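# Move bench yellow sponges into wall bin by door

## Task

Take each yellow sponge found on the bench and drop it into the wall-mounted bin next to the door, so that every sponge ends up entirely within the bin. The low shelf must still be standing upright when you finish, and the robot must not topple or be left leaning; either of those means failure.

## Robot and tools

ROBOT. The LinearBot has a base that can drive in any direction and a column about 1.7 m high. A carriage rides on the column, set by lift_m, and holds two identical six-joint arms, each with a two-finger gripper. Arm bases sit roughly 0.57 m + lift_m off the floor, and carriage parts extend about 0.15 m under them. A hand can reach 0.78 m from its shoulder but only about 0.38 m below its arm base. The hand is about 0.16 m long and 0.1 m wide (0.14 m open). Parked joints 1 to 6 are 0, 0.05, 0.05, 1.45, 0, 0. With both arms parked the footprint is about 0.85 m wide and 0.65 m long. Cameras: carriage_camera faces forward, tilted about 20 degrees down; left_wrist_camera and right_wrist_camera look out past their fingertips. Images are 672x504. Loose objects may occasionally be nudged by outside disturbances.

FRAMES. All positions are in metres. Base frame: origin on the floor below the base centre, x forward, y left, z up. left_hand and right_hand are reported in this frame as the point between that hand's pads. quat_wxyz rotates base axes into hand axes: hand z runs along the fingers and hand y is the opening direction. A hand pointing straight up with joints 1, 5 and 6 at 0 reads (1, 0, 0, 0). base_odometry is in the odometry frame, which is the base frame at scene start. It counts wheel rotation only, so slip shows up as travel. Heading is in rad, left positive, from -3.142 to 3.142.

move. Each call runs one action; with no action it only reports state and images. Arguments:
- base: an object holding exactly one key, as an offset from where the base last reported itself. translate_m is metres forward (+) or back, range -2 to 2. strafe_m is metres left (+) or right, range -2 to 2. rotate_rad is radians counter-clockwise (+), range -6.3 to 6.3.
- joints: an object with separate named keys per arm (no lists), each an absolute target. lift_m is 0 to 1 m. For left_ and right_ alike: joint1_rad -2.617 to 3.054 (yaw about vertical, 0 forward, + left); joint2_rad 0 to 3.141 (shoulder: 0 upper arm back and level, 1.57 vertical, 3.14 forward and level); joint3_rad 0 to 3.141 (elbow: 0 folded, 3.14 straight); joint4_rad -1.57 to 1.57 (wrist pitch, + lifts fingertips); joint5_rad -1.57 to 1.57 (wrist yaw, + swings fingertips RIGHT); joint6_rad -2.094 to 2.094 (roll, + clockwise viewed from forearm); gripper_m 0 to 0.093 m pad gap. Done tolerances: lift ±0.004, joint1 ±0.02, joint2 ±0.105, joint3 ±0.06, joint4 ±0.04, joint5 ±0.025, joint6 ±0.02, gripper ±0.004. Joints not named keep pushing toward their previous targets.
- speeds: caps for this action only: translate_m and strafe_m 0.02 to 0.5 m/s, rotate_rad 0.05 to 1.57 rad/s, lift_m 0.08 to 0.25 m/s. The top of each range is the default.
- min_time_s: 0.1 to 8 s, the shortest duration of each arm and gripper motion. It gives straighter hand paths; without it a 0.1 m move can stray about 2 cm.
- cameras: a list from carriage_camera, left_wrist_camera, right_wrist_camera, all. Omit it for all cameras; [] gives none.
Actions last at most 15 s, and a base drive times out at 14 s. An unknown key makes the call invalid. An out-of-range value gets it refused. A refusal, or a stop during or blocking a call, skips the rest of that reply's move, wait and finished_scene calls.

wait: seconds 0 to 10, plus cameras. The robot keeps its last commands. zoom_image: camera plus region [x0, y0, x1, y1] in pixels of the latest image, with (0, 0) at the top left and at most 504 by 504. finished_scene: scene is the current scene number. It is irreversible, and the goal must hold without the robot.

RESULTS. The line "move" reads done, or else the worst status. base_status and joint_status can be done, off_target (resting short and maybe still pushing), contact_stop or time_out (target dropped, holding in place), not_followed (arm targets withheld because arms nearly touched) and limit_stop_at_motor_heat. on_its_own lists uncommanded behaviour, and there "held at" means a target. The "pictures" line gives image order. motor_effort is percent of maximum, positive toward larger values, with the peak in brackets. It is off by a few points plus up to half the value. If lift effort keeps dropping as the lift lowers, a hand or load is resting on something. Joint torques 1 to 3 wrap at ±28 N m. Motor temperatures lists one block per arm: six joints, then the gripper. Calm lines, such as idle velocities or not-commanded statuses, are left out.

GRIPPING. On a hard part the reading is up to 0.005 m under its width; closed on nothing it is 0.000 to 0.002. Command about 0.005 m below the touch reading for full force; soft sponges crush more. To release, command well above the reading. The reported hand is often higher than the real one, and 1 kg can sag a level hand 7 to 25 cm.

CAUTIONS. Base contact_stop ignores the arms, so a drive can bend an arm against furniture and still say done. Arms have no contact stop and snap to target once freed. After a stop, reverse about 0.2 m to free the base. Never back under a table edge. Keep the carriage low and arms in when moving, and avoid sudden stops and pushing or pulling: the robot can tip, and only images show a lean. Do not let the arms strike or press each other. To undo not_followed, first resend one arm its readings with joint1 turned away, then the other. Heat: outstretched or loaded arms warm even while idle. MOTOR HOT appears at 75 °C, and at 100 °C that arm goes limp for 30 to 60 s; park to cool. Avoid drops, releasing moving objects, slams, hard hits and knocking the low shelf over. Camera calibration (K, distortion, T_world_to_cam mapping base frame to camera) is supplied; wrist-camera poses inherit joint-reading errors.

Each tool is called after "Request:" as name(argument=value, ...) on one line, values as JSON.

## Session

Request:
move()

Scene clock: 0.00 s.
Joint torques (N m): no reading
Motor temperatures (°C): left_arm=[27 40 34 36 31 30 28] | right_arm=[26 33 40 41 31 31 28]
base_odometry: x=+0.000 y=+0.000 heading=+0.000
base_status: not commanded
joint_positions: lift_m=+0.300 left_joint1_rad=+0.018 left_joint2_rad=+0.031 left_joint3_rad=+0.057 left_joint4_rad=+1.460 left_joint5_rad=-0.026 left_joint6_rad=+0.002 left_gripper_m=+0.09396 right_joint1_rad=+0.007 right_joint2_rad=+0.044 right_joint3_rad=+0.043 right_joint4_rad=+1.491 right_joint5_rad=+0.003 right_joint6_rad=-0.046 right_gripper_m=+0.09396
joint_status: not commanded
motor_effort: lift_m=+32 drive_wheels=+3
left_hand: x=+0.2462 y=+0.3043 z=+1.3137 quat_wxyz=(+0.999, -0.013, +0.042, +0.011) (m; base frame)
right_hand: x=+0.2471 y=-0.2998 z=+1.3107 quat_wxyz=(+0.999, +0.000, +0.040, -0.019) (m; base frame)
pictures: carriage_camera, left_wrist_camera, right_wrist_camera

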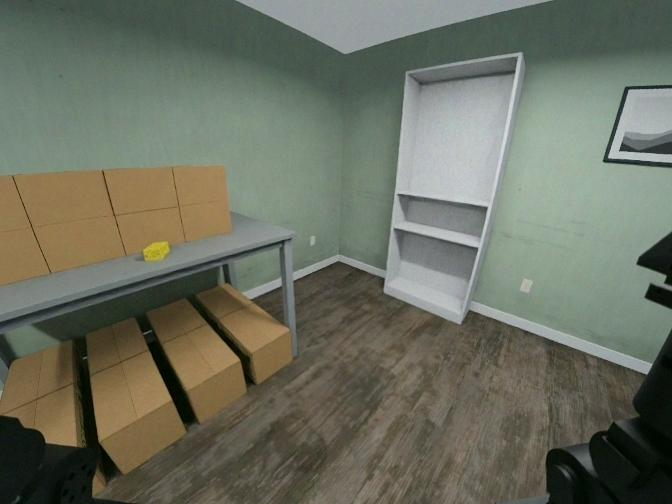

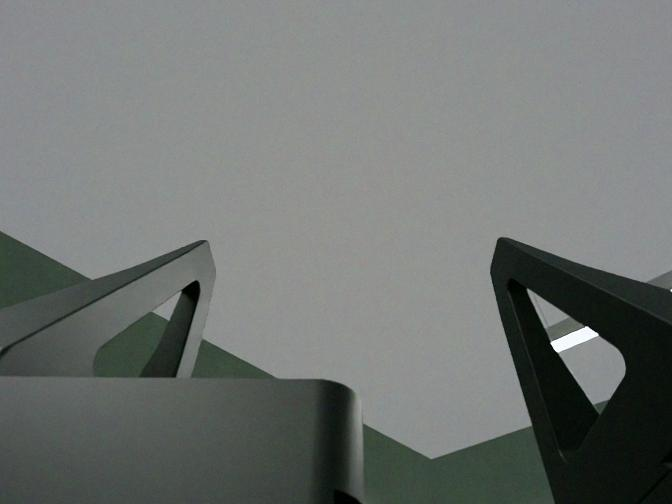

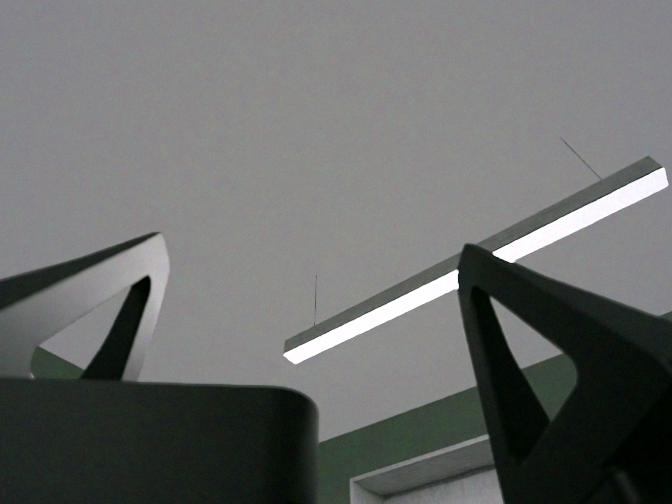

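Request:
move(base={"rotate_rad": 1.2}, cameras=["carriage_camera"])

Request:
move(base={"rotate_rad": 1.2}, cameras=["carriage_camera"])

Request:
move(base={"rotate_rad": 1.2}, cameras=["carriage_camera"])

Request:
move(base={"rotate_rad": 1.2}, cameras=["carriage_camera"])

Scene clock: 11.17 s.
Joint torques (N m): left_arm=[-0.1 5.11 4.37 -0.26 -0.07 -0.07] | right_arm=[-0.35 4.53 5.82 -0.25 0.05 0.06]
move: done
base_odometry: x=+0.000 y=+0.000 heading=+1.200
base_status: done
joint_positions: lift_m=+0.300 left_joint1_rad=+0.018 left_joint2_rad=+0.031 left_joint3_rad=+0.057 left_joint4_rad=+1.460 left_joint5_rad=-0.026 left_joint6_rad=+0.002 left_gripper_m=+0.09396 right_joint1_rad=+0.007 right_joint2_rad=+0.044 right_joint3_rad=+0.043 right_joint4_rad=+1.491 right_joint5_rad=+0.003 right_joint6_rad=-0.046 right_gripper_m=+0.09396
motor_effort: lift_m=+32(32) drive_wheels=+7(16)
left_hand: x=+0.2463 y=+0.3043 z=+1.3137 quat_wxyz=(+0.999, -0.013, +0.042, +0.011) (m; base frame)
right_hand: x=+0.2472 y=-0.2998 z=+1.3107 quat_wxyz=(+0.999, +0.000, +0.041, -0.019) (m; base frame)
pictures: carriage_camera

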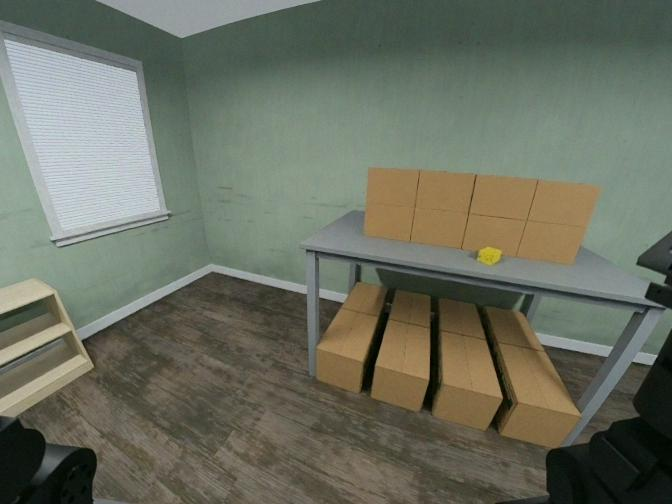

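Scene clock: 13.90 s.
Joint torques (N m): left_arm=[-0.2 5.16 4.31 -0.27 -0.07 -0.08] | right_arm=[-0.29 4.59 5.82 -0.24 0.05 0.06]
move: done
base_odometry: x=+0.000 y=+0.000 heading=+2.399
base_status: done
joint_positions: lift_m=+0.300 left_joint1_rad=+0.018 left_joint2_rad=+0.031 left_joint3_rad=+0.057 left_joint4_rad=+1.459 left_joint5_rad=-0.026 left_joint6_rad=+0.002 left_gripper_m=+0.09397 right_joint1_rad=+0.007 right_joint2_rad=+0.044 right_joint3_rad=+0.043 right_joint4_rad=+1.491 right_joint5_rad=+0.003 right_joint6_rad=-0.046 right_gripper_m=+0.09397
motor_effort: lift_m=+32(32) drive_wheels=+8(16)
left_hand: x=+0.2463 y=+0.3043 z=+1.3137 quat_wxyz=(+0.999, -0.013, +0.043, +0.011) (m; base frame)
right_hand: x=+0.2473 y=-0.2998 z=+1.3107 quat_wxyz=(+0.999, +0.000, +0.041, -0.019) (m; base frame)
pictures: carriage_camera

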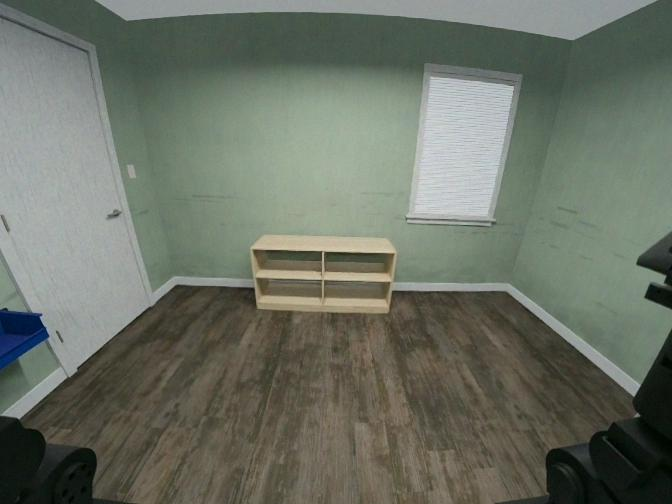

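Scene clock: 16.63 s.
Joint torques (N m): left_arm=[-0.12 5.09 4.31 -0.25 -0.07 -0.08] | right_arm=[-0.32 4.55 5.79 -0.23 0.05 0.07]
move: done
base_odometry: x=+0.000 y=+0.000 heading=-2.684
base_status: done
joint_positions: lift_m=+0.300 left_joint1_rad=+0.018 left_joint2_rad=+0.031 left_joint3_rad=+0.057 left_joint4_rad=+1.459 left_joint5_rad=-0.026 left_joint6_rad=+0.002 left_gripper_m=+0.09398 right_joint1_rad=+0.007 right_joint2_rad=+0.044 right_joint3_rad=+0.043 right_joint4_rad=+1.490 right_joint5_rad=+0.003 right_joint6_rad=-0.046 right_gripper_m=+0.09398
motor_effort: lift_m=+32(32) drive_wheels=+7(16)
left_hand: x=+0.2464 y=+0.3043 z=+1.3137 quat_wxyz=(+0.999, -0.013, +0.043, +0.011) (m; base frame)
right_hand: x=+0.2474 y=-0.2998 z=+1.3107 quat_wxyz=(+0.999, +0.000, +0.041, -0.019) (m; base frame)
pictures: carriage_camera

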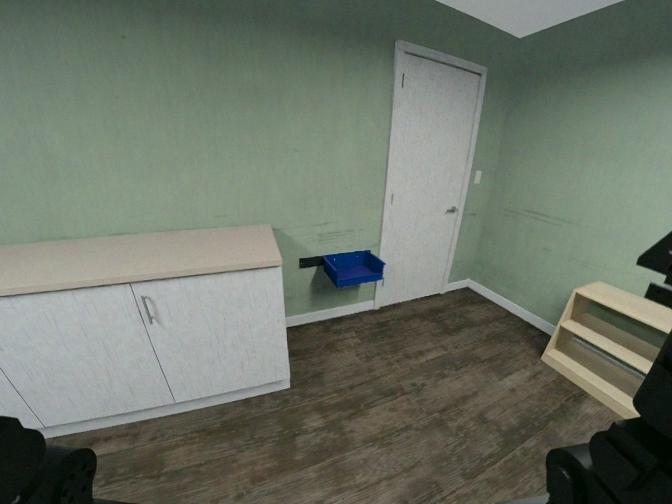

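Scene clock: 19.37 s.
Joint torques (N m): left_arm=[-0.16 5.18 4.37 -0.24 -0.06 -0.09] | right_arm=[-0.35 4.56 5.83 -0.24 0.05 0.06]
move: done
base_odometry: x=+0.000 y=+0.000 heading=-1.485
base_status: done
joint_positions: lift_m=+0.300 left_joint1_rad=+0.018 left_joint2_rad=+0.031 left_joint3_rad=+0.057 left_joint4_rad=+1.459 left_joint5_rad=-0.026 left_joint6_rad=+0.002 left_gripper_m=+0.09398 right_joint1_rad=+0.007 right_joint2_rad=+0.044 right_joint3_rad=+0.043 right_joint4_rad=+1.490 right_joint5_rad=+0.003 right_joint6_rad=-0.046 right_gripper_m=+0.09398
motor_effort: lift_m=+32(32) drive_wheels=+8(16)
left_hand: x=+0.2464 y=+0.3043 z=+1.3137 quat_wxyz=(+0.999, -0.013, +0.043, +0.011) (m; base frame)
right_hand: x=+0.2475 y=-0.2998 z=+1.3107 quat_wxyz=(+0.999, +0.000, +0.041, -0.019) (m; base frame)
pictures: carriage_camera

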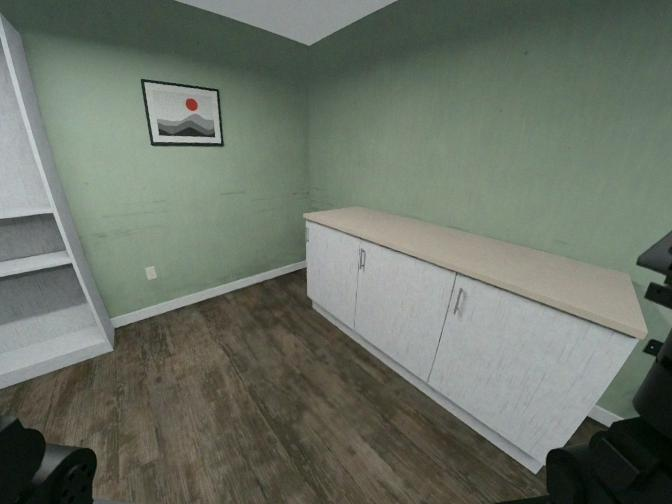

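Request:
move(base={"rotate_rad": 2.316}, joints={"lift_m": 0.8}, cameras=["carriage_camera"])

Scene clock: 63.50 s.
Joint torques (N m): left_arm=[-0.21 5.15 4.34 -0.24 -0.07 -0.08] | right_arm=[-0.32 4.59 5.81 -0.22 0.04 0.07]
move: done
base_odometry: x=+0.000 y=+0.000 heading=+0.831
base_status: done
joint_positions: lift_m=+0.800 left_joint1_rad=+0.018 left_joint2_rad=+0.031 left_joint3_rad=+0.057 left_joint4_rad=+1.458 left_joint5_rad=-0.026 left_joint6_rad=+0.002 left_gripper_m=+0.09399 right_joint1_rad=+0.007 right_joint2_rad=+0.044 right_joint3_rad=+0.043 right_joint4_rad=+1.489 right_joint5_rad=+0.003 right_joint6_rad=-0.046 right_gripper_m=+0.09399
joint_status: all done
motor_effort: lift_m=+33(40) drive_wheels=+8(17)
left_hand: x=+0.2467 y=+0.3043 z=+1.8136 quat_wxyz=(+0.999, -0.013, +0.043, +0.011) (m; base frame)
right_hand: x=+0.2477 y=-0.2998 z=+1.8106 quat_wxyz=(+0.999, +0.000, +0.042, -0.019) (m; base frame)
pictures: carriage_camera
camera_calibration:
carriage_camera: T_world_to_cam=[[-0.0304006, -0.99913, 0.0285537, -0.042262], [-0.377475, -0.0149754, -0.925899, 1.71741], [0.925521, -0.0389262, -0.376692, 0.546318], [0, 0, 0, 1]]

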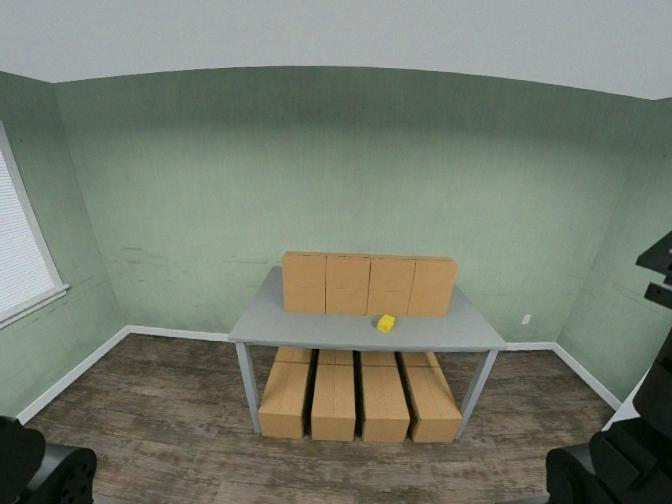

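Request:
move(base={"translate_m": 0.45}, joints={"lift_m": 1.0}, cameras=["carriage_camera"])

Request:
zoom_image(camera="carriage_camera", region=[200, 250, 500, 420])

Scene clock: 70.83 s.
Joint torques (N m): left_arm=[-0.17 5.16 4.37 -0.24 -0.07 -0.07] | right_arm=[-0.32 4.56 5.81 -0.22 0.04 0.06]
move: done
base_odometry: x=+0.303 y=+0.333 heading=+0.832
base_status: done
joint_positions: lift_m=+0.997 left_joint1_rad=+0.018 left_joint2_rad=+0.031 left_joint3_rad=+0.057 left_joint4_rad=+1.458 left_joint5_rad=-0.026 left_joint6_rad=+0.002 left_gripper_m=+0.09399 right_joint1_rad=+0.007 right_joint2_rad=+0.044 right_joint3_rad=+0.043 right_joint4_rad=+1.489 right_joint5_rad=+0.003 right_joint6_rad=-0.046 right_gripper_m=+0.09399
joint_status: all done
joint sent to its limit — lift_m, upper limit.
motor_effort: lift_m=+33(41) drive_wheels=-1(20)
left_hand: x=+0.2467 y=+0.3043 z=+2.0111 quat_wxyz=(+0.999, -0.013, +0.043, +0.011) (m; base frame)
right_hand: x=+0.2477 y=-0.2998 z=+2.0081 quat_wxyz=(+0.999, +0.000, +0.042, -0.019) (m; base frame)
pictures: carriage_camera
camera_calibration:
carriage_camera: T_world_to_cam=[[-0.0304006, -0.99913, 0.0285537, -0.0479007], [-0.377475, -0.0149754, -0.925899, 1.90025], [0.925521, -0.0389262, -0.376692, 0.620705], [0, 0, 0, 1]]

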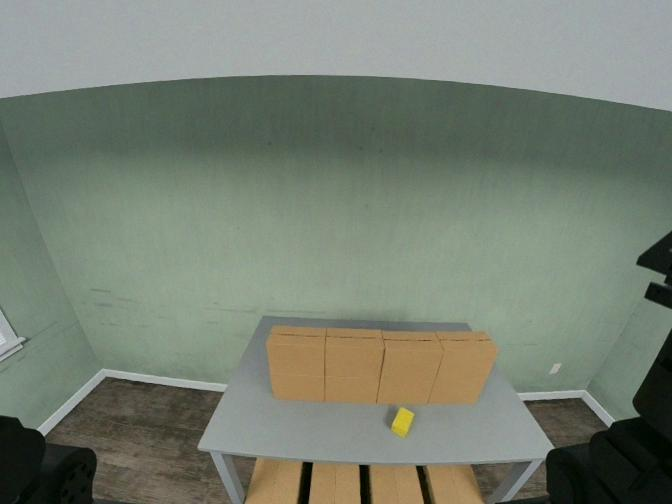

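Scaled by 1.680 from the camera's 672x504 image, which has a finer 960x720 frame.

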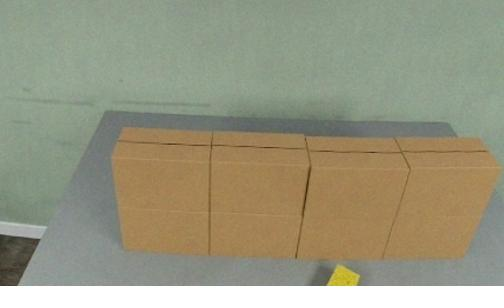

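Request:
move(joints={"left_joint2_rad": 2.2, "left_joint3_rad": 2.2, "left_joint4_rad": -0.3, "left_joint1_rad": 0, "left_joint5_rad": 0, "left_joint6_rad": 0}, min_time_s=3, cameras=["left_wrist_camera"])

Request:
move(base={"translate_m": 0.22}, speeds={"translate_m": 0.2}, cameras=["left_wrist_camera", "carriage_camera"])

Scene clock: 102.90 s.
Joint torques (N m): left_arm=[-0.8 -14.63 8.53 2.1 0.02 -0.11] | right_arm=[-0.36 4.57 5.81 -0.22 0.05 0.06]
move: done
base_odometry: x=+0.303 y=+0.333 heading=+0.832
joint_positions: lift_m=+0.997 left_joint1_rad=+0.008 left_joint2_rad=+2.191 left_joint3_rad=+2.165 left_joint4_rad=-0.293 left_joint5_rad=-0.010 left_joint6_rad=+0.002 left_gripper_m=+0.09399 right_joint1_rad=+0.007 right_joint2_rad=+0.044 right_joint3_rad=+0.043 right_joint4_rad=+1.489 right_joint5_rad=+0.003 right_joint6_rad=-0.046 right_gripper_m=+0.09399
joint_status: all done
motor_effort: lift_m=+33(33) drive_wheels=+7(7)
left_hand: x=+0.8793 y=+0.3067 z=+1.8828 quat_wxyz=(+0.586, -0.006, +0.811, +0.007) (m; base frame)
right_hand: x=+0.2477 y=-0.2998 z=+2.0081 quat_wxyz=(+0.999, +0.000, +0.042, -0.019) (m; base frame)
pictures: left_wrist_camera
camera_calibration:
left_wrist_camera: T_world_to_cam=[[0.0320453, -0.998852, -0.0356147, 0.352022], [-0.797694, -0.0040897, -0.603048, 1.85009], [0.60221, 0.0477345, -0.796909, 1.07922], [0, 0, 0, 1]]

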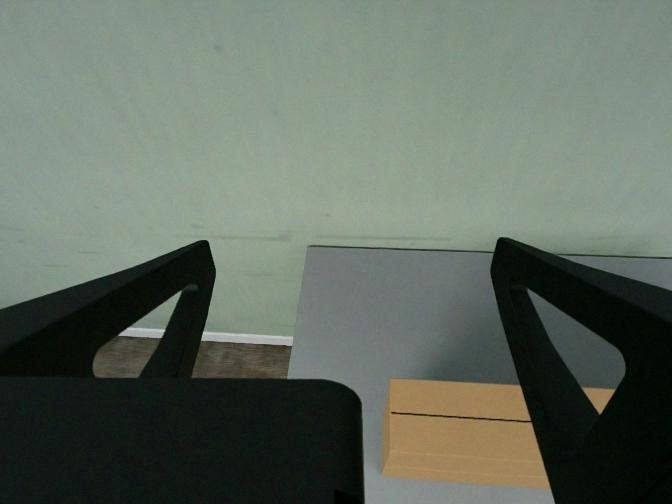

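Scene clock: 105.20 s.
Joint torques (N m): left_arm=[-0.85 -15.16 8.49 2.15 0.01 -0.11] | right_arm=[-0.34 4.55 5.81 -0.21 0.05 0.06]
move: done
base_odometry: x=+0.451 y=+0.496 heading=+0.833
base_status: done
joint_positions: lift_m=+0.997 left_joint1_rad=+0.008 left_joint2_rad=+2.196 left_joint3_rad=+2.166 left_joint4_rad=-0.299 left_joint5_rad=-0.010 left_joint6_rad=+0.002 left_gripper_m=+0.09399 right_joint1_rad=+0.007 right_joint2_rad=+0.044 right_joint3_rad=+0.043 right_joint4_rad=+1.489 right_joint5_rad=+0.003 right_joint6_rad=-0.046 right_gripper_m=+0.09399
motor_effort: lift_m=+33(33) drive_wheels=-3(18)
left_hand: x=+0.8798 y=+0.3067 z=+1.8793 quat_wxyz=(+0.582, -0.006, +0.813, +0.007) (m; base frame)
right_hand: x=+0.2477 y=-0.2998 z=+2.0081 quat_wxyz=(+0.999, +0.000, +0.042, -0.019) (m; base frame)
pictures: carriage_camera, left_wrist_camera
camera_calibration:
carriage_camera: T_world_to_cam=[[-0.0304006, -0.99913, 0.0285537, -0.0479007], [-0.377475, -0.0149754, -0.925899, 1.90025], [0.925521, -0.0389262, -0.376692, 0.620706], [0, 0, 0, 1]]
left_wrist_camera: T_world_to_cam=[[0.0313713, -0.99887, -0.0356981, 0.352576], [-0.802955, -0.00391719, -0.596026, 1.83972], [0.595213, 0.0473621, -0.802171, 1.09231], [0, 0, 0, 1]]

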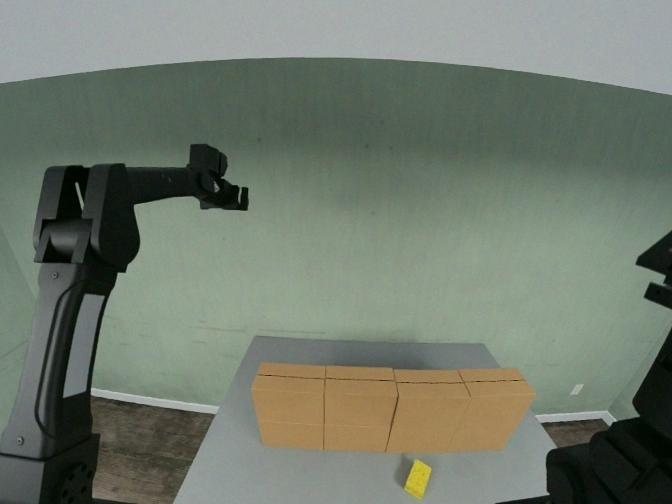

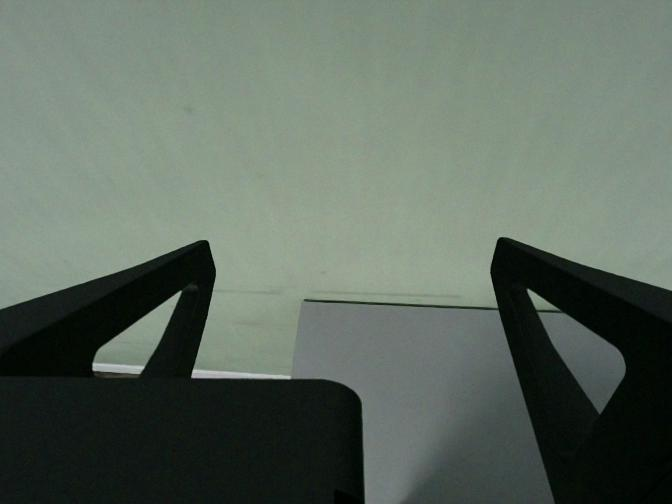

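Request:
move(base={"strafe_m": -0.35}, joints={"left_joint4_rad": -0.55}, speeds={"strafe_m": 0.2}, cameras=["left_wrist_camera", "carriage_camera"])

Request:
move(base={"strafe_m": -0.35}, speeds={"strafe_m": 0.2}, cameras=["left_wrist_camera", "carriage_camera"])

Scene clock: 114.17 s.
Joint torques (N m): left_arm=[-0.23 -15.04 8.36 1.95 0.01 -0.11] | right_arm=[-0.35 4.57 5.83 -0.21 0.05 0.07]
Motor temperatures (°C): left_arm=[27 49 40 37 30 29 28] | right_arm=[25 34 43 37 30 30 28]
move: done
base_odometry: x=+0.710 y=+0.260 heading=+0.833
base_status: done
joint_positions: lift_m=+0.997 left_joint1_rad=+0.001 left_joint2_rad=+2.196 left_joint3_rad=+2.166 left_joint4_rad=-0.545 left_joint5_rad=-0.008 left_joint6_rad=+0.002 left_gripper_m=+0.09399 right_joint1_rad=+0.007 right_joint2_rad=+0.044 right_joint3_rad=+0.043 right_joint4_rad=+1.489 right_joint5_rad=+0.003 right_joint6_rad=-0.046 right_gripper_m=+0.09399
joint_status: all done
motor_effort: lift_m=+33(33) drive_wheels=+0(14)
left_hand: x=+0.8535 y=+0.3013 z=+1.8250 quat_wxyz=(+0.478, -0.001, +0.878, +0.004) (m; base frame)
right_hand: x=+0.2477 y=-0.2998 z=+2.0081 quat_wxyz=(+0.999, +0.000, +0.042, -0.019) (m; base frame)
pictures: carriage_camera, left_wrist_camera
camera_calibration:
carriage_camera: T_world_to_cam=[[-0.0304006, -0.99913, 0.0285537, -0.0479007], [-0.377475, -0.0149754, -0.925899, 1.90025], [0.925521, -0.0389262, -0.376692, 0.620706], [0, 0, 0, 1]]
left_wrist_camera: T_world_to_cam=[[0.012442, -0.999163, -0.0389805, 0.3683], [-0.92395, 0.00341696, -0.382497, 1.49759], [0.38231, 0.0407751, -0.923134, 1.4691], [0, 0, 0, 1]]

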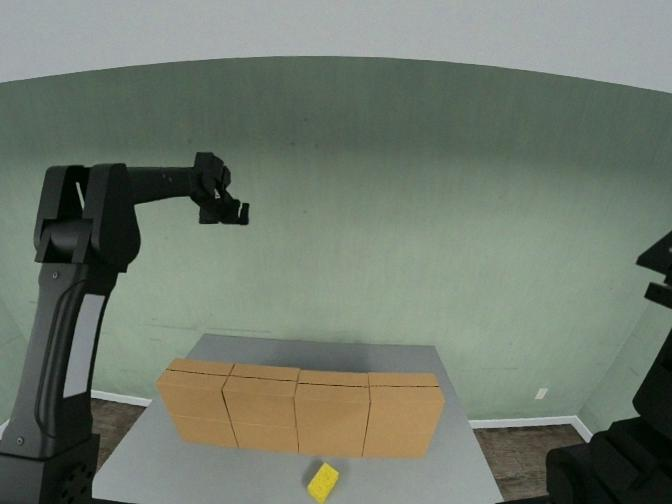

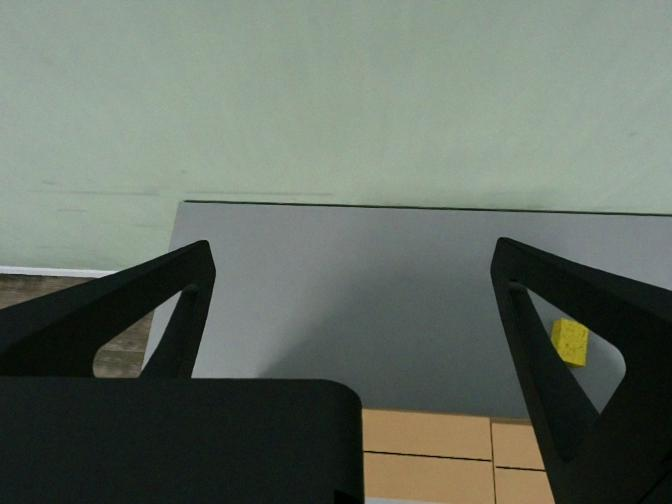

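Scene clock: 117.23 s.
Joint torques (N m): left_arm=[-0.14 -15.02 8.32 1.97 -0.02 -0.1] | right_arm=[-0.36 4.53 5.81 -0.22 0.05 0.07]
move: done
base_odometry: x=+0.969 y=+0.025 heading=+0.833
base_status: done
joint_positions: lift_m=+0.997 left_joint1_rad=+0.000 left_joint2_rad=+2.196 left_joint3_rad=+2.166 left_joint4_rad=-0.546 left_joint5_rad=-0.007 left_joint6_rad=+0.002 left_gripper_m=+0.09399 right_joint1_rad=+0.007 right_joint2_rad=+0.044 right_joint3_rad=+0.043 right_joint4_rad=+1.489 right_joint5_rad=+0.003 right_joint6_rad=-0.046 right_gripper_m=+0.09399
motor_effort: lift_m=+33(33) drive_wheels=+0(14)
left_hand: x=+0.8533 y=+0.3004 z=+1.8248 quat_wxyz=(+0.477, -0.001, +0.879, +0.003) (m; base frame)
right_hand: x=+0.2477 y=-0.2998 z=+2.0081 quat_wxyz=(+0.999, +0.000, +0.042, -0.019) (m; base frame)
pictures: carriage_camera, left_wrist_camera
camera_calibration:
carriage_camera: T_world_to_cam=[[-0.0304006, -0.99913, 0.0285537, -0.0479007], [-0.377475, -0.0149754, -0.925899, 1.90025], [0.925521, -0.0389262, -0.376692, 0.620706], [0, 0, 0, 1]]
left_wrist_camera: T_world_to_cam=[[0.0102946, -0.999211, -0.0383715, 0.368114], [-0.924378, 0.00512441, -0.381442, 1.49529], [0.381338, 0.0393966, -0.923596, 1.47106], [0, 0, 0, 1]]

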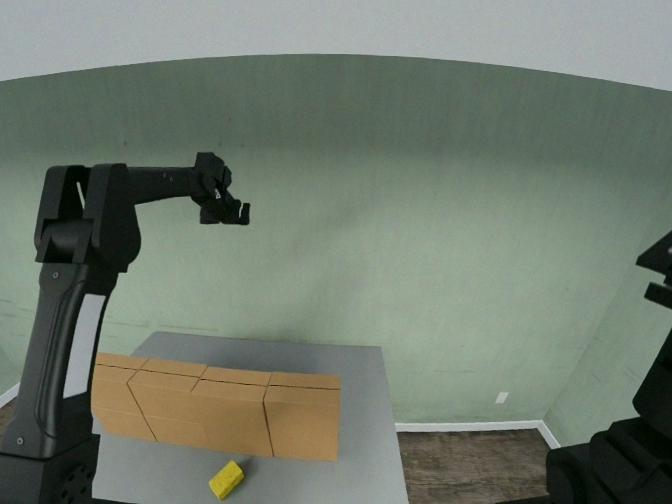

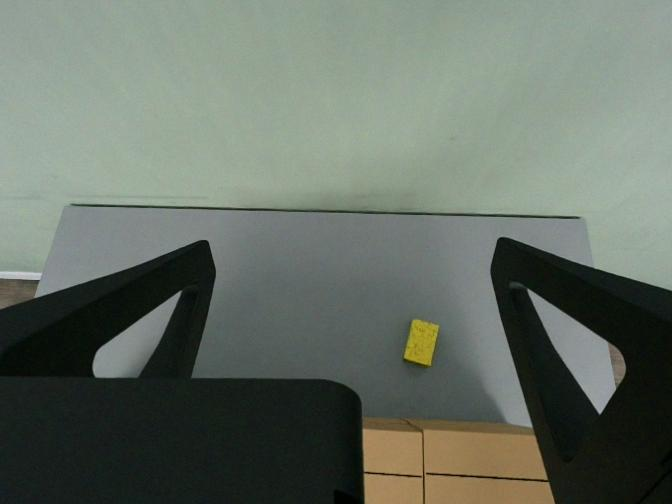

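Request:
move(base={"translate_m": -0.3}, speeds={"translate_m": 0.2}, cameras=[])

Request:
move(base={"rotate_rad": 1.57}, joints={"left_joint1_rad": 0, "left_joint2_rad": 0.05, "left_joint3_rad": 0.05, "left_joint4_rad": 1.45, "left_joint5_rad": 0, "left_joint6_rad": 0, "lift_m": 0.7}, min_time_s=3, cameras=["carriage_camera"])

Request:
move(base={"translate_m": -0.95}, speeds={"translate_m": 0.3}, cameras=["carriage_camera"])

Scene clock: 191.13 s.
Joint torques (N m): left_arm=[-0.14 -15.08 8.25 1.98 -0.03 -0.1] | right_arm=[-0.34 4.56 5.81 -0.22 0.05 0.06]
Motor temperatures (°C): left_arm=[27 66 47 40 29 28 28] | right_arm=[25 34 43 35 29 29 28]
move: done
base_odometry: x=+0.767 y=-0.197 heading=+0.833
base_status: done
joint_positions: lift_m=+0.997 left_joint1_rad=+0.000 left_joint2_rad=+2.196 left_joint3_rad=+2.166 left_joint4_rad=-0.548 left_joint5_rad=-0.006 left_joint6_rad=+0.002 left_gripper_m=+0.09399 right_joint1_rad=+0.007 right_joint2_rad=+0.044 right_joint3_rad=+0.043 right_joint4_rad=+1.489 right_joint5_rad=+0.003 right_joint6_rad=-0.046 right_gripper_m=+0.09399
motor_effort: lift_m=+33(33) drive_wheels=+1(14)
left_hand: x=+0.8532 y=+0.3003 z=+1.8242 quat_wxyz=(+0.477, +0.000, +0.879, +0.003) (m; base frame)
right_hand: x=+0.2478 y=-0.2998 z=+2.0081 quat_wxyz=(+0.999, +0.000, +0.042, -0.019) (m; base frame)
pictures: none

Scene clock: 194.47 s.
Joint torques (N m): left_arm=[-0.31 4.07 3.23 -0.08 -0.03 -0.11] | right_arm=[-0.36 4.59 5.79 -0.22 0.05 0.06]
move: done
base_odometry: x=+0.767 y=-0.197 heading=+2.403
base_status: done
joint_positions: lift_m=+0.700 left_joint1_rad=+0.002 left_joint2_rad=+0.057 left_joint3_rad=+0.063 left_joint4_rad=+1.440 left_joint5_rad=-0.005 left_joint6_rad=+0.002 left_gripper_m=+0.09400 right_joint1_rad=+0.007 right_joint2_rad=+0.044 right_joint3_rad=+0.043 right_joint4_rad=+1.489 right_joint5_rad=+0.003 right_joint6_rad=-0.046 right_gripper_m=+0.09400
joint_status: all done
motor_effort: lift_m=+30(30) drive_wheels=+8(16)
left_hand: x=+0.2576 y=+0.3003 z=+1.7149 quat_wxyz=(+0.998, -0.002, +0.062, +0.002) (m; base frame)
right_hand: x=+0.2477 y=-0.2998 z=+1.7110 quat_wxyz=(+0.999, +0.000, +0.042, -0.019) (m; base frame)
pictures: carriage_camera
camera_calibration:
carriage_camera: T_world_to_cam=[[-0.0304006, -0.99913, 0.0285537, -0.0394138], [-0.377475, -0.0149754, -0.925899, 1.62505], [0.925521, -0.0389262, -0.376692, 0.508744], [0, 0, 0, 1]]

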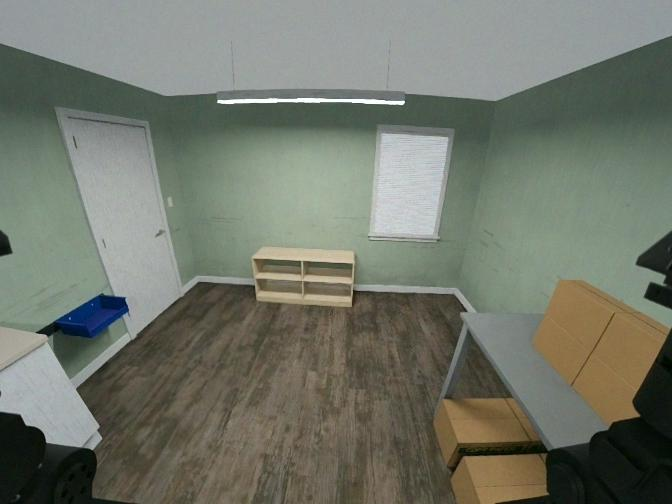

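Scene clock: 199.13 s.
Joint torques (N m): left_arm=[-0.28 4.11 3.18 -0.16 -0.04 -0.11] | right_arm=[-0.35 4.59 5.86 -0.21 0.04 0.07]
Motor temperatures (°C): left_arm=[27 61 44 38 29 28 28] | right_arm=[25 34 43 35 29 29 28]
move: done
base_odometry: x=+1.470 y=-0.836 heading=+2.403
base_status: done
joint_positions: lift_m=+0.700 left_joint1_rad=+0.002 left_joint2_rad=+0.057 left_joint3_rad=+0.063 left_joint4_rad=+1.448 left_joint5_rad=-0.005 left_joint6_rad=+0.002 left_gripper_m=+0.09400 right_joint1_rad=+0.007 right_joint2_rad=+0.044 right_joint3_rad=+0.043 right_joint4_rad=+1.489 right_joint5_rad=+0.003 right_joint6_rad=-0.046 right_gripper_m=+0.09400
motor_effort: lift_m=+30(30) drive_wheels=-3(20)
left_hand: x=+0.2557 y=+0.3003 z=+1.7152 quat_wxyz=(+0.998, -0.002, +0.058, +0.002) (m; base frame)
right_hand: x=+0.2477 y=-0.2998 z=+1.7110 quat_wxyz=(+0.999, +0.000, +0.042, -0.019) (m; base frame)
pictures: carriage_camera
camera_calibration:
carriage_camera: T_world_to_cam=[[-0.0304006, -0.99913, 0.0285537, -0.0394138], [-0.377475, -0.0149754, -0.925899, 1.62505], [0.925521, -0.0389262, -0.376692, 0.508744], [0, 0, 0, 1]]

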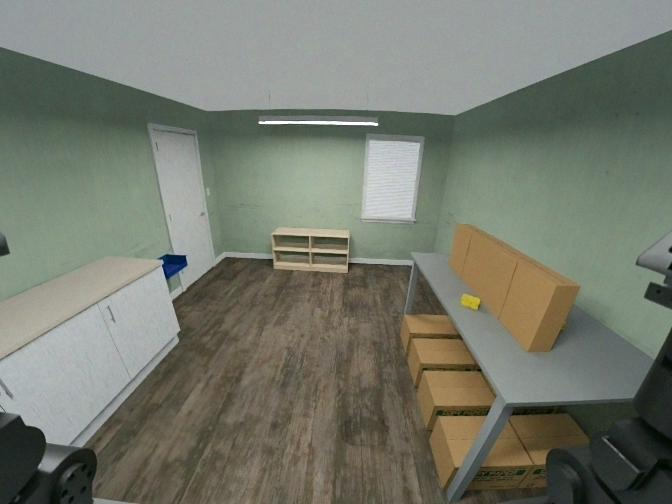

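Request:
move(base={"strafe_m": -0.95}, speeds={"strafe_m": 0.25}, cameras=["carriage_camera"])

Scene clock: 212.47 s.
Joint torques (N m): left_arm=[-0.27 4.1 3.23 -0.16 -0.05 -0.11] | right_arm=[-0.35 4.57 5.76 -0.22 0.05 0.06]
Motor temperatures (°C): left_arm=[27 54 42 35 29 28 28] | right_arm=[25 34 43 35 29 29 28]
move: done
base_odometry: x=+2.110 y=-0.134 heading=+2.403
base_status: done
joint_positions: lift_m=+0.700 left_joint1_rad=+0.001 left_joint2_rad=+0.057 left_joint3_rad=+0.063 left_joint4_rad=+1.448 left_joint5_rad=-0.004 left_joint6_rad=+0.002 left_gripper_m=+0.09400 right_joint1_rad=+0.007 right_joint2_rad=+0.044 right_joint3_rad=+0.043 right_joint4_rad=+1.489 right_joint5_rad=+0.003 right_joint6_rad=-0.046 right_gripper_m=+0.09400
motor_effort: lift_m=+30(30) drive_wheels=+0(13)
left_hand: x=+0.2556 y=+0.3002 z=+1.7152 quat_wxyz=(+0.998, -0.002, +0.058, +0.001) (m; base frame)
right_hand: x=+0.2477 y=-0.2998 z=+1.7110 quat_wxyz=(+0.999, +0.000, +0.042, -0.019) (m; base frame)
pictures: carriage_camera
camera_calibration:
carriage_camera: T_world_to_cam=[[-0.0304006, -0.99913, 0.0285537, -0.0394138], [-0.377475, -0.0149754, -0.925899, 1.62505], [0.925521, -0.0389262, -0.376692, 0.508744], [0, 0, 0, 1]]

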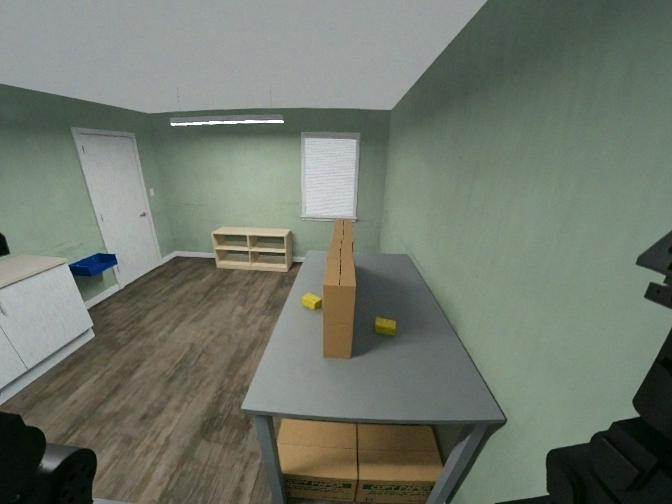

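Request:
zoom_image(camera="carriage_camera", region=[340, 290, 430, 357])

Request:
zoom_image(camera="carriage_camera", region=[280, 280, 340, 325])

Scaled by 5.600 from the camera's 672x504 image, which has a finer 960x720 frame.

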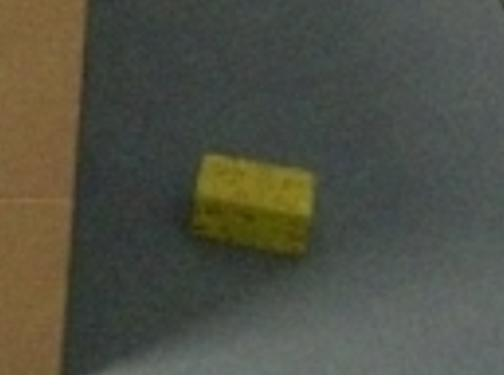

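Scaled by 8.400 from the camera's 672x504 image, which has a finer 960x720 frame.

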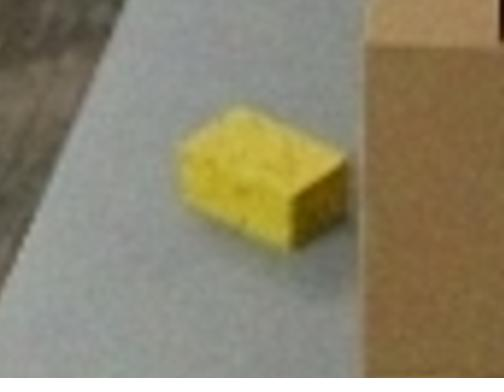

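Request:
move(base={"translate_m": 0.28}, speeds={"translate_m": 0.1}, cameras=["carriage_camera"])

Request:
zoom_image(camera="carriage_camera", region=[340, 370, 500, 490])

Scene clock: 254.13 s.
Joint torques (N m): left_arm=[-0.2 4.11 3.12 -0.2 -0.04 -0.11] | right_arm=[-0.34 4.57 5.78 -0.22 0.05 0.07]
Motor temperatures (°C): left_arm=[27 45 38 32 29 28 28] | right_arm=[25 33 43 34 29 29 28]
move: done
base_odometry: x=+1.903 y=+0.055 heading=+2.403
base_status: done
joint_positions: lift_m=+0.700 left_joint1_rad=+0.001 left_joint2_rad=+0.057 left_joint3_rad=+0.063 left_joint4_rad=+1.450 left_joint5_rad=-0.004 left_joint6_rad=+0.002 left_gripper_m=+0.09400 right_joint1_rad=+0.007 right_joint2_rad=+0.044 right_joint3_rad=+0.043 right_joint4_rad=+1.489 right_joint5_rad=+0.003 right_joint6_rad=-0.046 right_gripper_m=+0.09400
motor_effort: lift_m=+30(30) drive_wheels=+5(12)
left_hand: x=+0.2551 y=+0.3002 z=+1.7153 quat_wxyz=(+0.998, -0.002, +0.057, +0.001) (m; base frame)
right_hand: x=+0.2476 y=-0.2998 z=+1.7110 quat_wxyz=(+0.999, +0.000, +0.041, -0.019) (m; base frame)
pictures: carriage_camera
camera_calibration:
carriage_camera: T_world_to_cam=[[-0.0304006, -0.99913, 0.0285537, -0.0394138], [-0.377475, -0.0149754, -0.925899, 1.62505], [0.925521, -0.0389262, -0.376692, 0.508744], [0, 0, 0, 1]]

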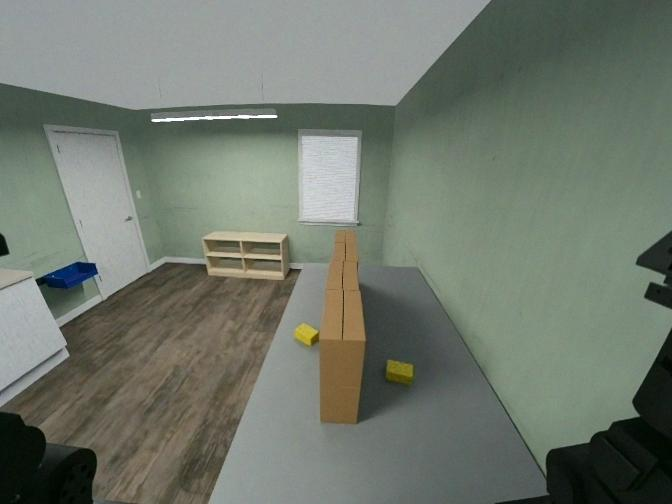

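Scaled by 3.150 from the camera's 672x504 image, which has a finer 960x720 frame.

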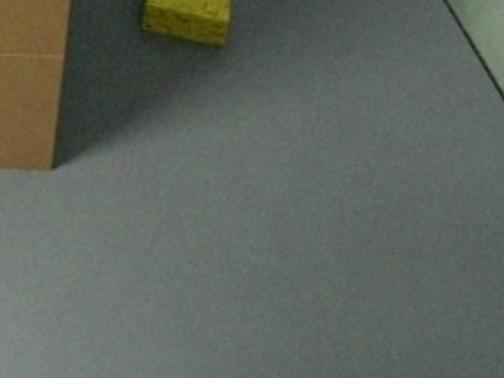

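Request:
move(base={"translate_m": 0.06}, joints={"right_joint1_rad": 0, "right_joint2_rad": 1.6, "right_joint3_rad": 1.6, "right_joint4_rad": -1.3, "right_joint5_rad": 0, "right_joint6_rad": 0}, speeds={"translate_m": 0.1}, min_time_s=3)

Scene clock: 265.53 s.
Joint torques (N m): left_arm=[-0.18 4.1 3.18 -0.17 -0.05 -0.11] | right_arm=[-1.03 -7.16 8.31 0.72 0.02 0.14]
move: done
base_odometry: x=+1.859 y=+0.095 heading=+2.402
base_status: done
joint_positions: lift_m=+0.700 left_joint1_rad=+0.001 left_joint2_rad=+0.057 left_joint3_rad=+0.063 left_joint4_rad=+1.450 left_joint5_rad=-0.004 left_joint6_rad=+0.002 left_gripper_m=+0.09400 right_joint1_rad=+0.007 right_joint2_rad=+1.591 right_joint3_rad=+1.576 right_joint4_rad=-1.287 right_joint5_rad=+0.003 right_joint6_rad=-0.008 right_gripper_m=+0.09400
joint_status: all done
motor_effort: lift_m=+30(30) drive_wheels=+5(15)
left_hand: x=+0.2552 y=+0.3002 z=+1.7152 quat_wxyz=(+0.998, -0.002, +0.057, +0.001) (m; base frame)
right_hand: x=+0.5624 y=-0.2974 z=+1.4780 quat_wxyz=(+0.134, -0.008, +0.991, -0.001) (m; base frame)
pictures: carriage_camera, left_wrist_camera, right_wrist_camera
camera_calibration:
carriage_camera: T_world_to_cam=[[-0.0304006, -0.99913, 0.0285537, -0.0394138], [-0.377475, -0.0149754, -0.925899, 1.62505], [0.925521, -0.0389262, -0.376692, 0.508744], [0, 0, 0, 1]]
left_wrist_camera: T_world_to_cam=[[0.0300794, -0.99926, 0.0239703, 0.257908], [0.752535, 0.00685609, -0.658516, 0.947401], [0.657865, 0.0378463, 0.752185, -1.34648], [0, 0, 0, 1]]
right_wrist_camera: T_world_to_cam=[[0.0748465, -0.996324, 0.0416617, -0.413755], [-0.935967, -0.0557755, 0.347642, 0.00153516], [-0.34404, -0.0650138, -0.936701, 1.68552], [0, 0, 0, 1]]

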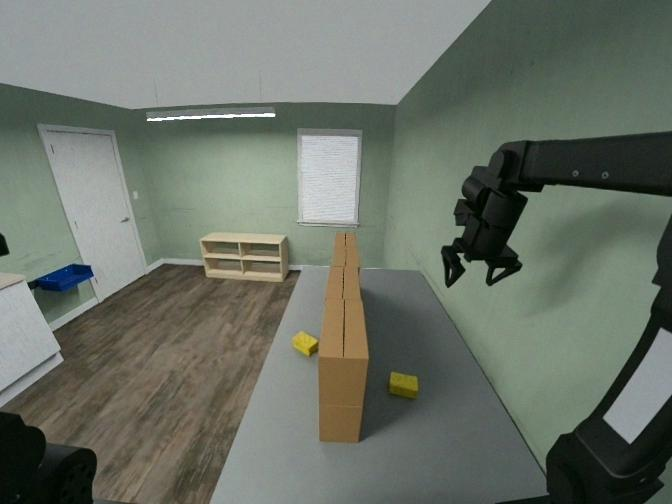

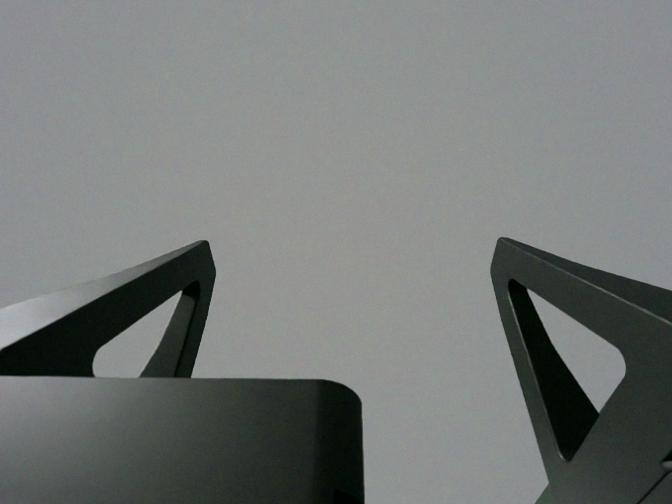

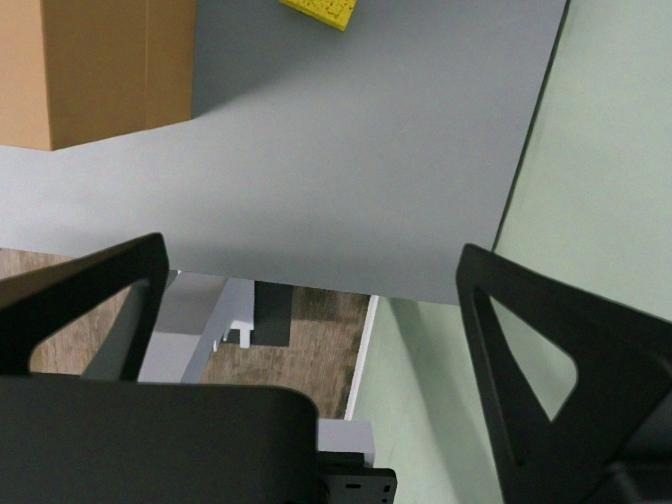

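Request:
move(joints={"right_joint1_rad": 0, "right_joint2_rad": 2.867, "right_joint3_rad": 1.862, "right_joint4_rad": -0.304, "right_joint5_rad": 0, "right_joint6_rad": 1.87}, min_time_s=3, cameras=["carriage_camera", "right_wrist_camera"])

Scene clock: 297.43 s.
Joint torques (N m): left_arm=[-0.23 4.05 3.17 -0.2 -0.04 -0.1] | right_arm=[-1.06 -15.17 6.35 0.83 0.09 0.13]
move: done
base_odometry: x=+1.859 y=+0.095 heading=+2.402
joint_positions: lift_m=+0.700 left_joint1_rad=+0.001 left_joint2_rad=+0.057 left_joint3_rad=+0.063 left_joint4_rad=+1.450 left_joint5_rad=-0.004 left_joint6_rad=+0.002 left_gripper_m=+0.09400 right_joint1_rad=+0.007 right_joint2_rad=+2.853 right_joint3_rad=+1.844 right_joint4_rad=-0.318 right_joint5_rad=+0.003 right_joint6_rad=+1.860 right_gripper_m=+0.09400
joint_status: all done
motor_effort: lift_m=+30(30) drive_wheels=+5(5)
left_hand: x=+0.2552 y=+0.3002 z=+1.7152 quat_wxyz=(+0.998, -0.002, +0.057, +0.001) (m; base frame)
right_hand: x=+0.7396 y=-0.2961 z=+1.0556 quat_wxyz=(+0.073, +0.794, +0.596, +0.097) (m; base frame)
pictures: carriage_camera, right_wrist_camera
camera_calibration:
carriage_camera: T_world_to_cam=[[-0.0304006, -0.99913, 0.0285537, -0.0394138], [-0.377475, -0.0149754, -0.925899, 1.62505], [0.925521, -0.0389262, -0.376692, 0.508744], [0, 0, 0, 1]]
right_wrist_camera: T_world_to_cam=[[-0.952873, 0.212238, -0.216769, 0.982678], [0.0372631, 0.791007, 0.610671, -0.432492], [0.301073, 0.573814, -0.761638, 0.878207], [0, 0, 0, 1]]

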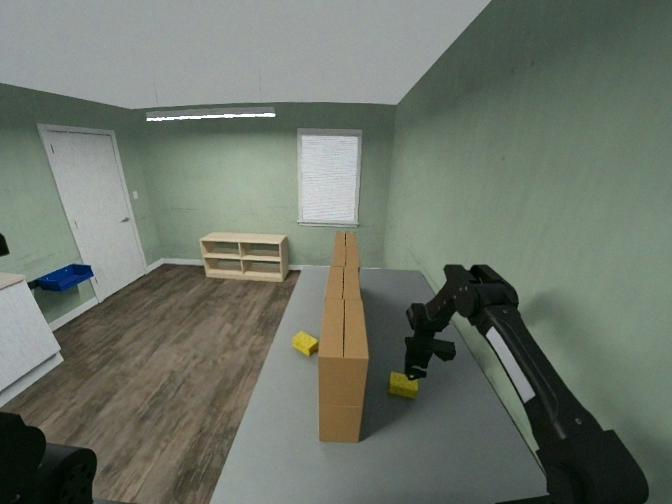

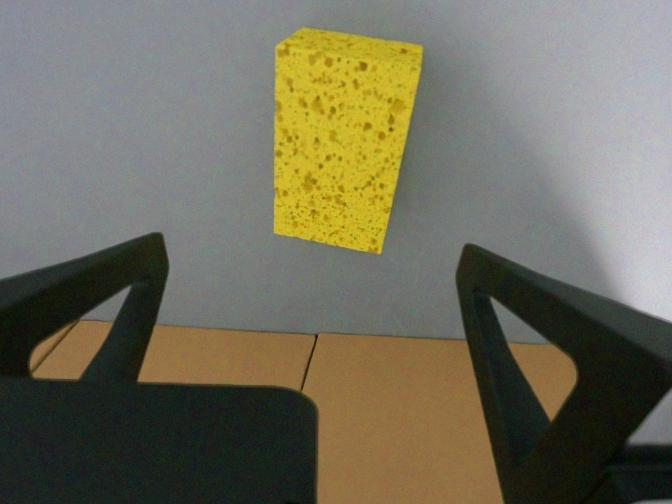

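Request:
zoom_image(camera="right_wrist_camera", region=[250, 10, 450, 160])

Scaled by 2.520 from the camera's 672x504 image, which has a finer 960x720 frame.

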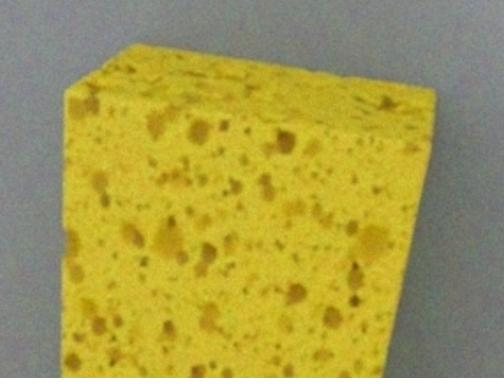

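Request:
move(joints={"lift_m": 0.62, "right_joint1_rad": 0.048, "right_joint2_rad": 2.945, "right_joint3_rad": 2.035, "right_joint4_rad": -0.398, "right_joint6_rad": 1.91}, min_time_s=2, cameras=["carriage_camera", "right_wrist_camera"])

Request:
zoom_image(camera="carriage_camera", region=[340, 300, 500, 420])

Scene clock: 355.63 s.
Joint torques (N m): left_arm=[-0.2 4.53 3.6 -0.18 -0.05 -0.11] | right_arm=[0.39 -15.58 6.94 0.6 0.09 0.13]
Motor temperatures (°C): left_arm=[26 41 37 30 28 27 27] | right_arm=[25 49 44 34 29 28 28]
move: done
base_odometry: x=+1.859 y=+0.095 heading=+2.402
joint_positions: lift_m=+0.620 left_joint1_rad=+0.001 left_joint2_rad=+0.052 left_joint3_rad=+0.058 left_joint4_rad=+1.450 left_joint5_rad=-0.004 left_joint6_rad=+0.002 left_gripper_m=+0.09400 right_joint1_rad=+0.041 right_joint2_rad=+2.928 right_joint3_rad=+2.016 right_joint4_rad=-0.386 right_joint5_rad=+0.003 right_joint6_rad=+1.902 right_gripper_m=+0.09400
joint_status: all done
motor_effort: lift_m=+30(31) drive_wheels=+5(5)
left_hand: x=+0.2551 y=+0.3002 z=+1.6340 quat_wxyz=(+0.998, -0.002, +0.057, +0.001) (m; base frame)
right_hand: x=+0.7670 y=-0.2779 z=+0.9765 quat_wxyz=(+0.078, +0.795, +0.592, +0.111) (m; base frame)
pictures: carriage_camera, right_wrist_camera
camera_calibration:
carriage_camera: T_world_to_cam=[[-0.0304006, -0.99913, 0.0285537, -0.0371289], [-0.377475, -0.0149754, -0.925899, 1.55096], [0.925521, -0.0389262, -0.376692, 0.478601], [0, 0, 0, 1]]
right_wrist_camera: T_world_to_cam=[[-0.944753, 0.221859, -0.241291, 1.00814], [0.0255686, 0.783764, 0.620532, -0.402222], [0.326785, 0.58008, -0.746136, 0.766137], [0, 0, 0, 1]]

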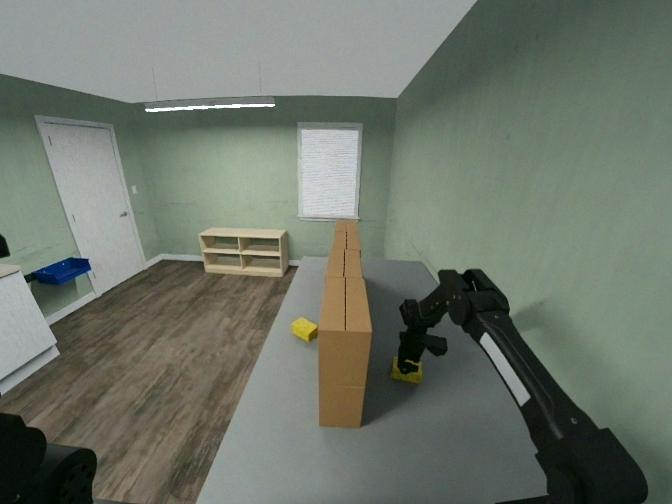

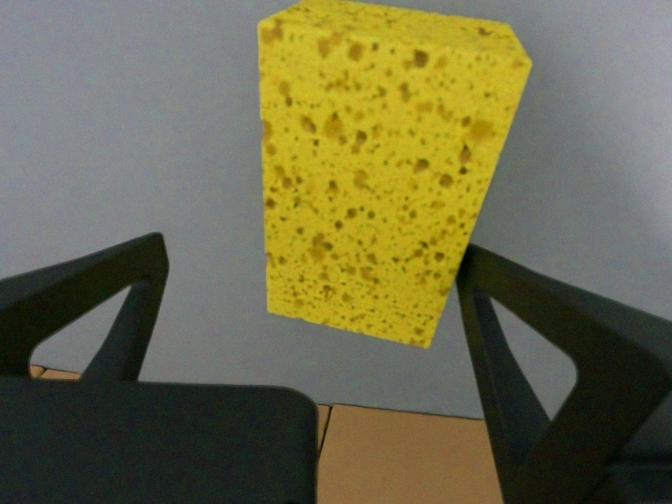

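Scaled by 3.150 from the camera's 672x504 image, which has a finer 960x720 frame.

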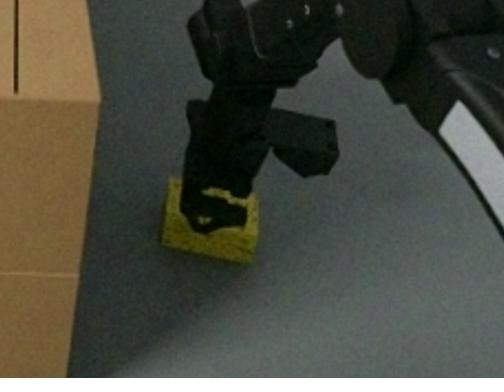

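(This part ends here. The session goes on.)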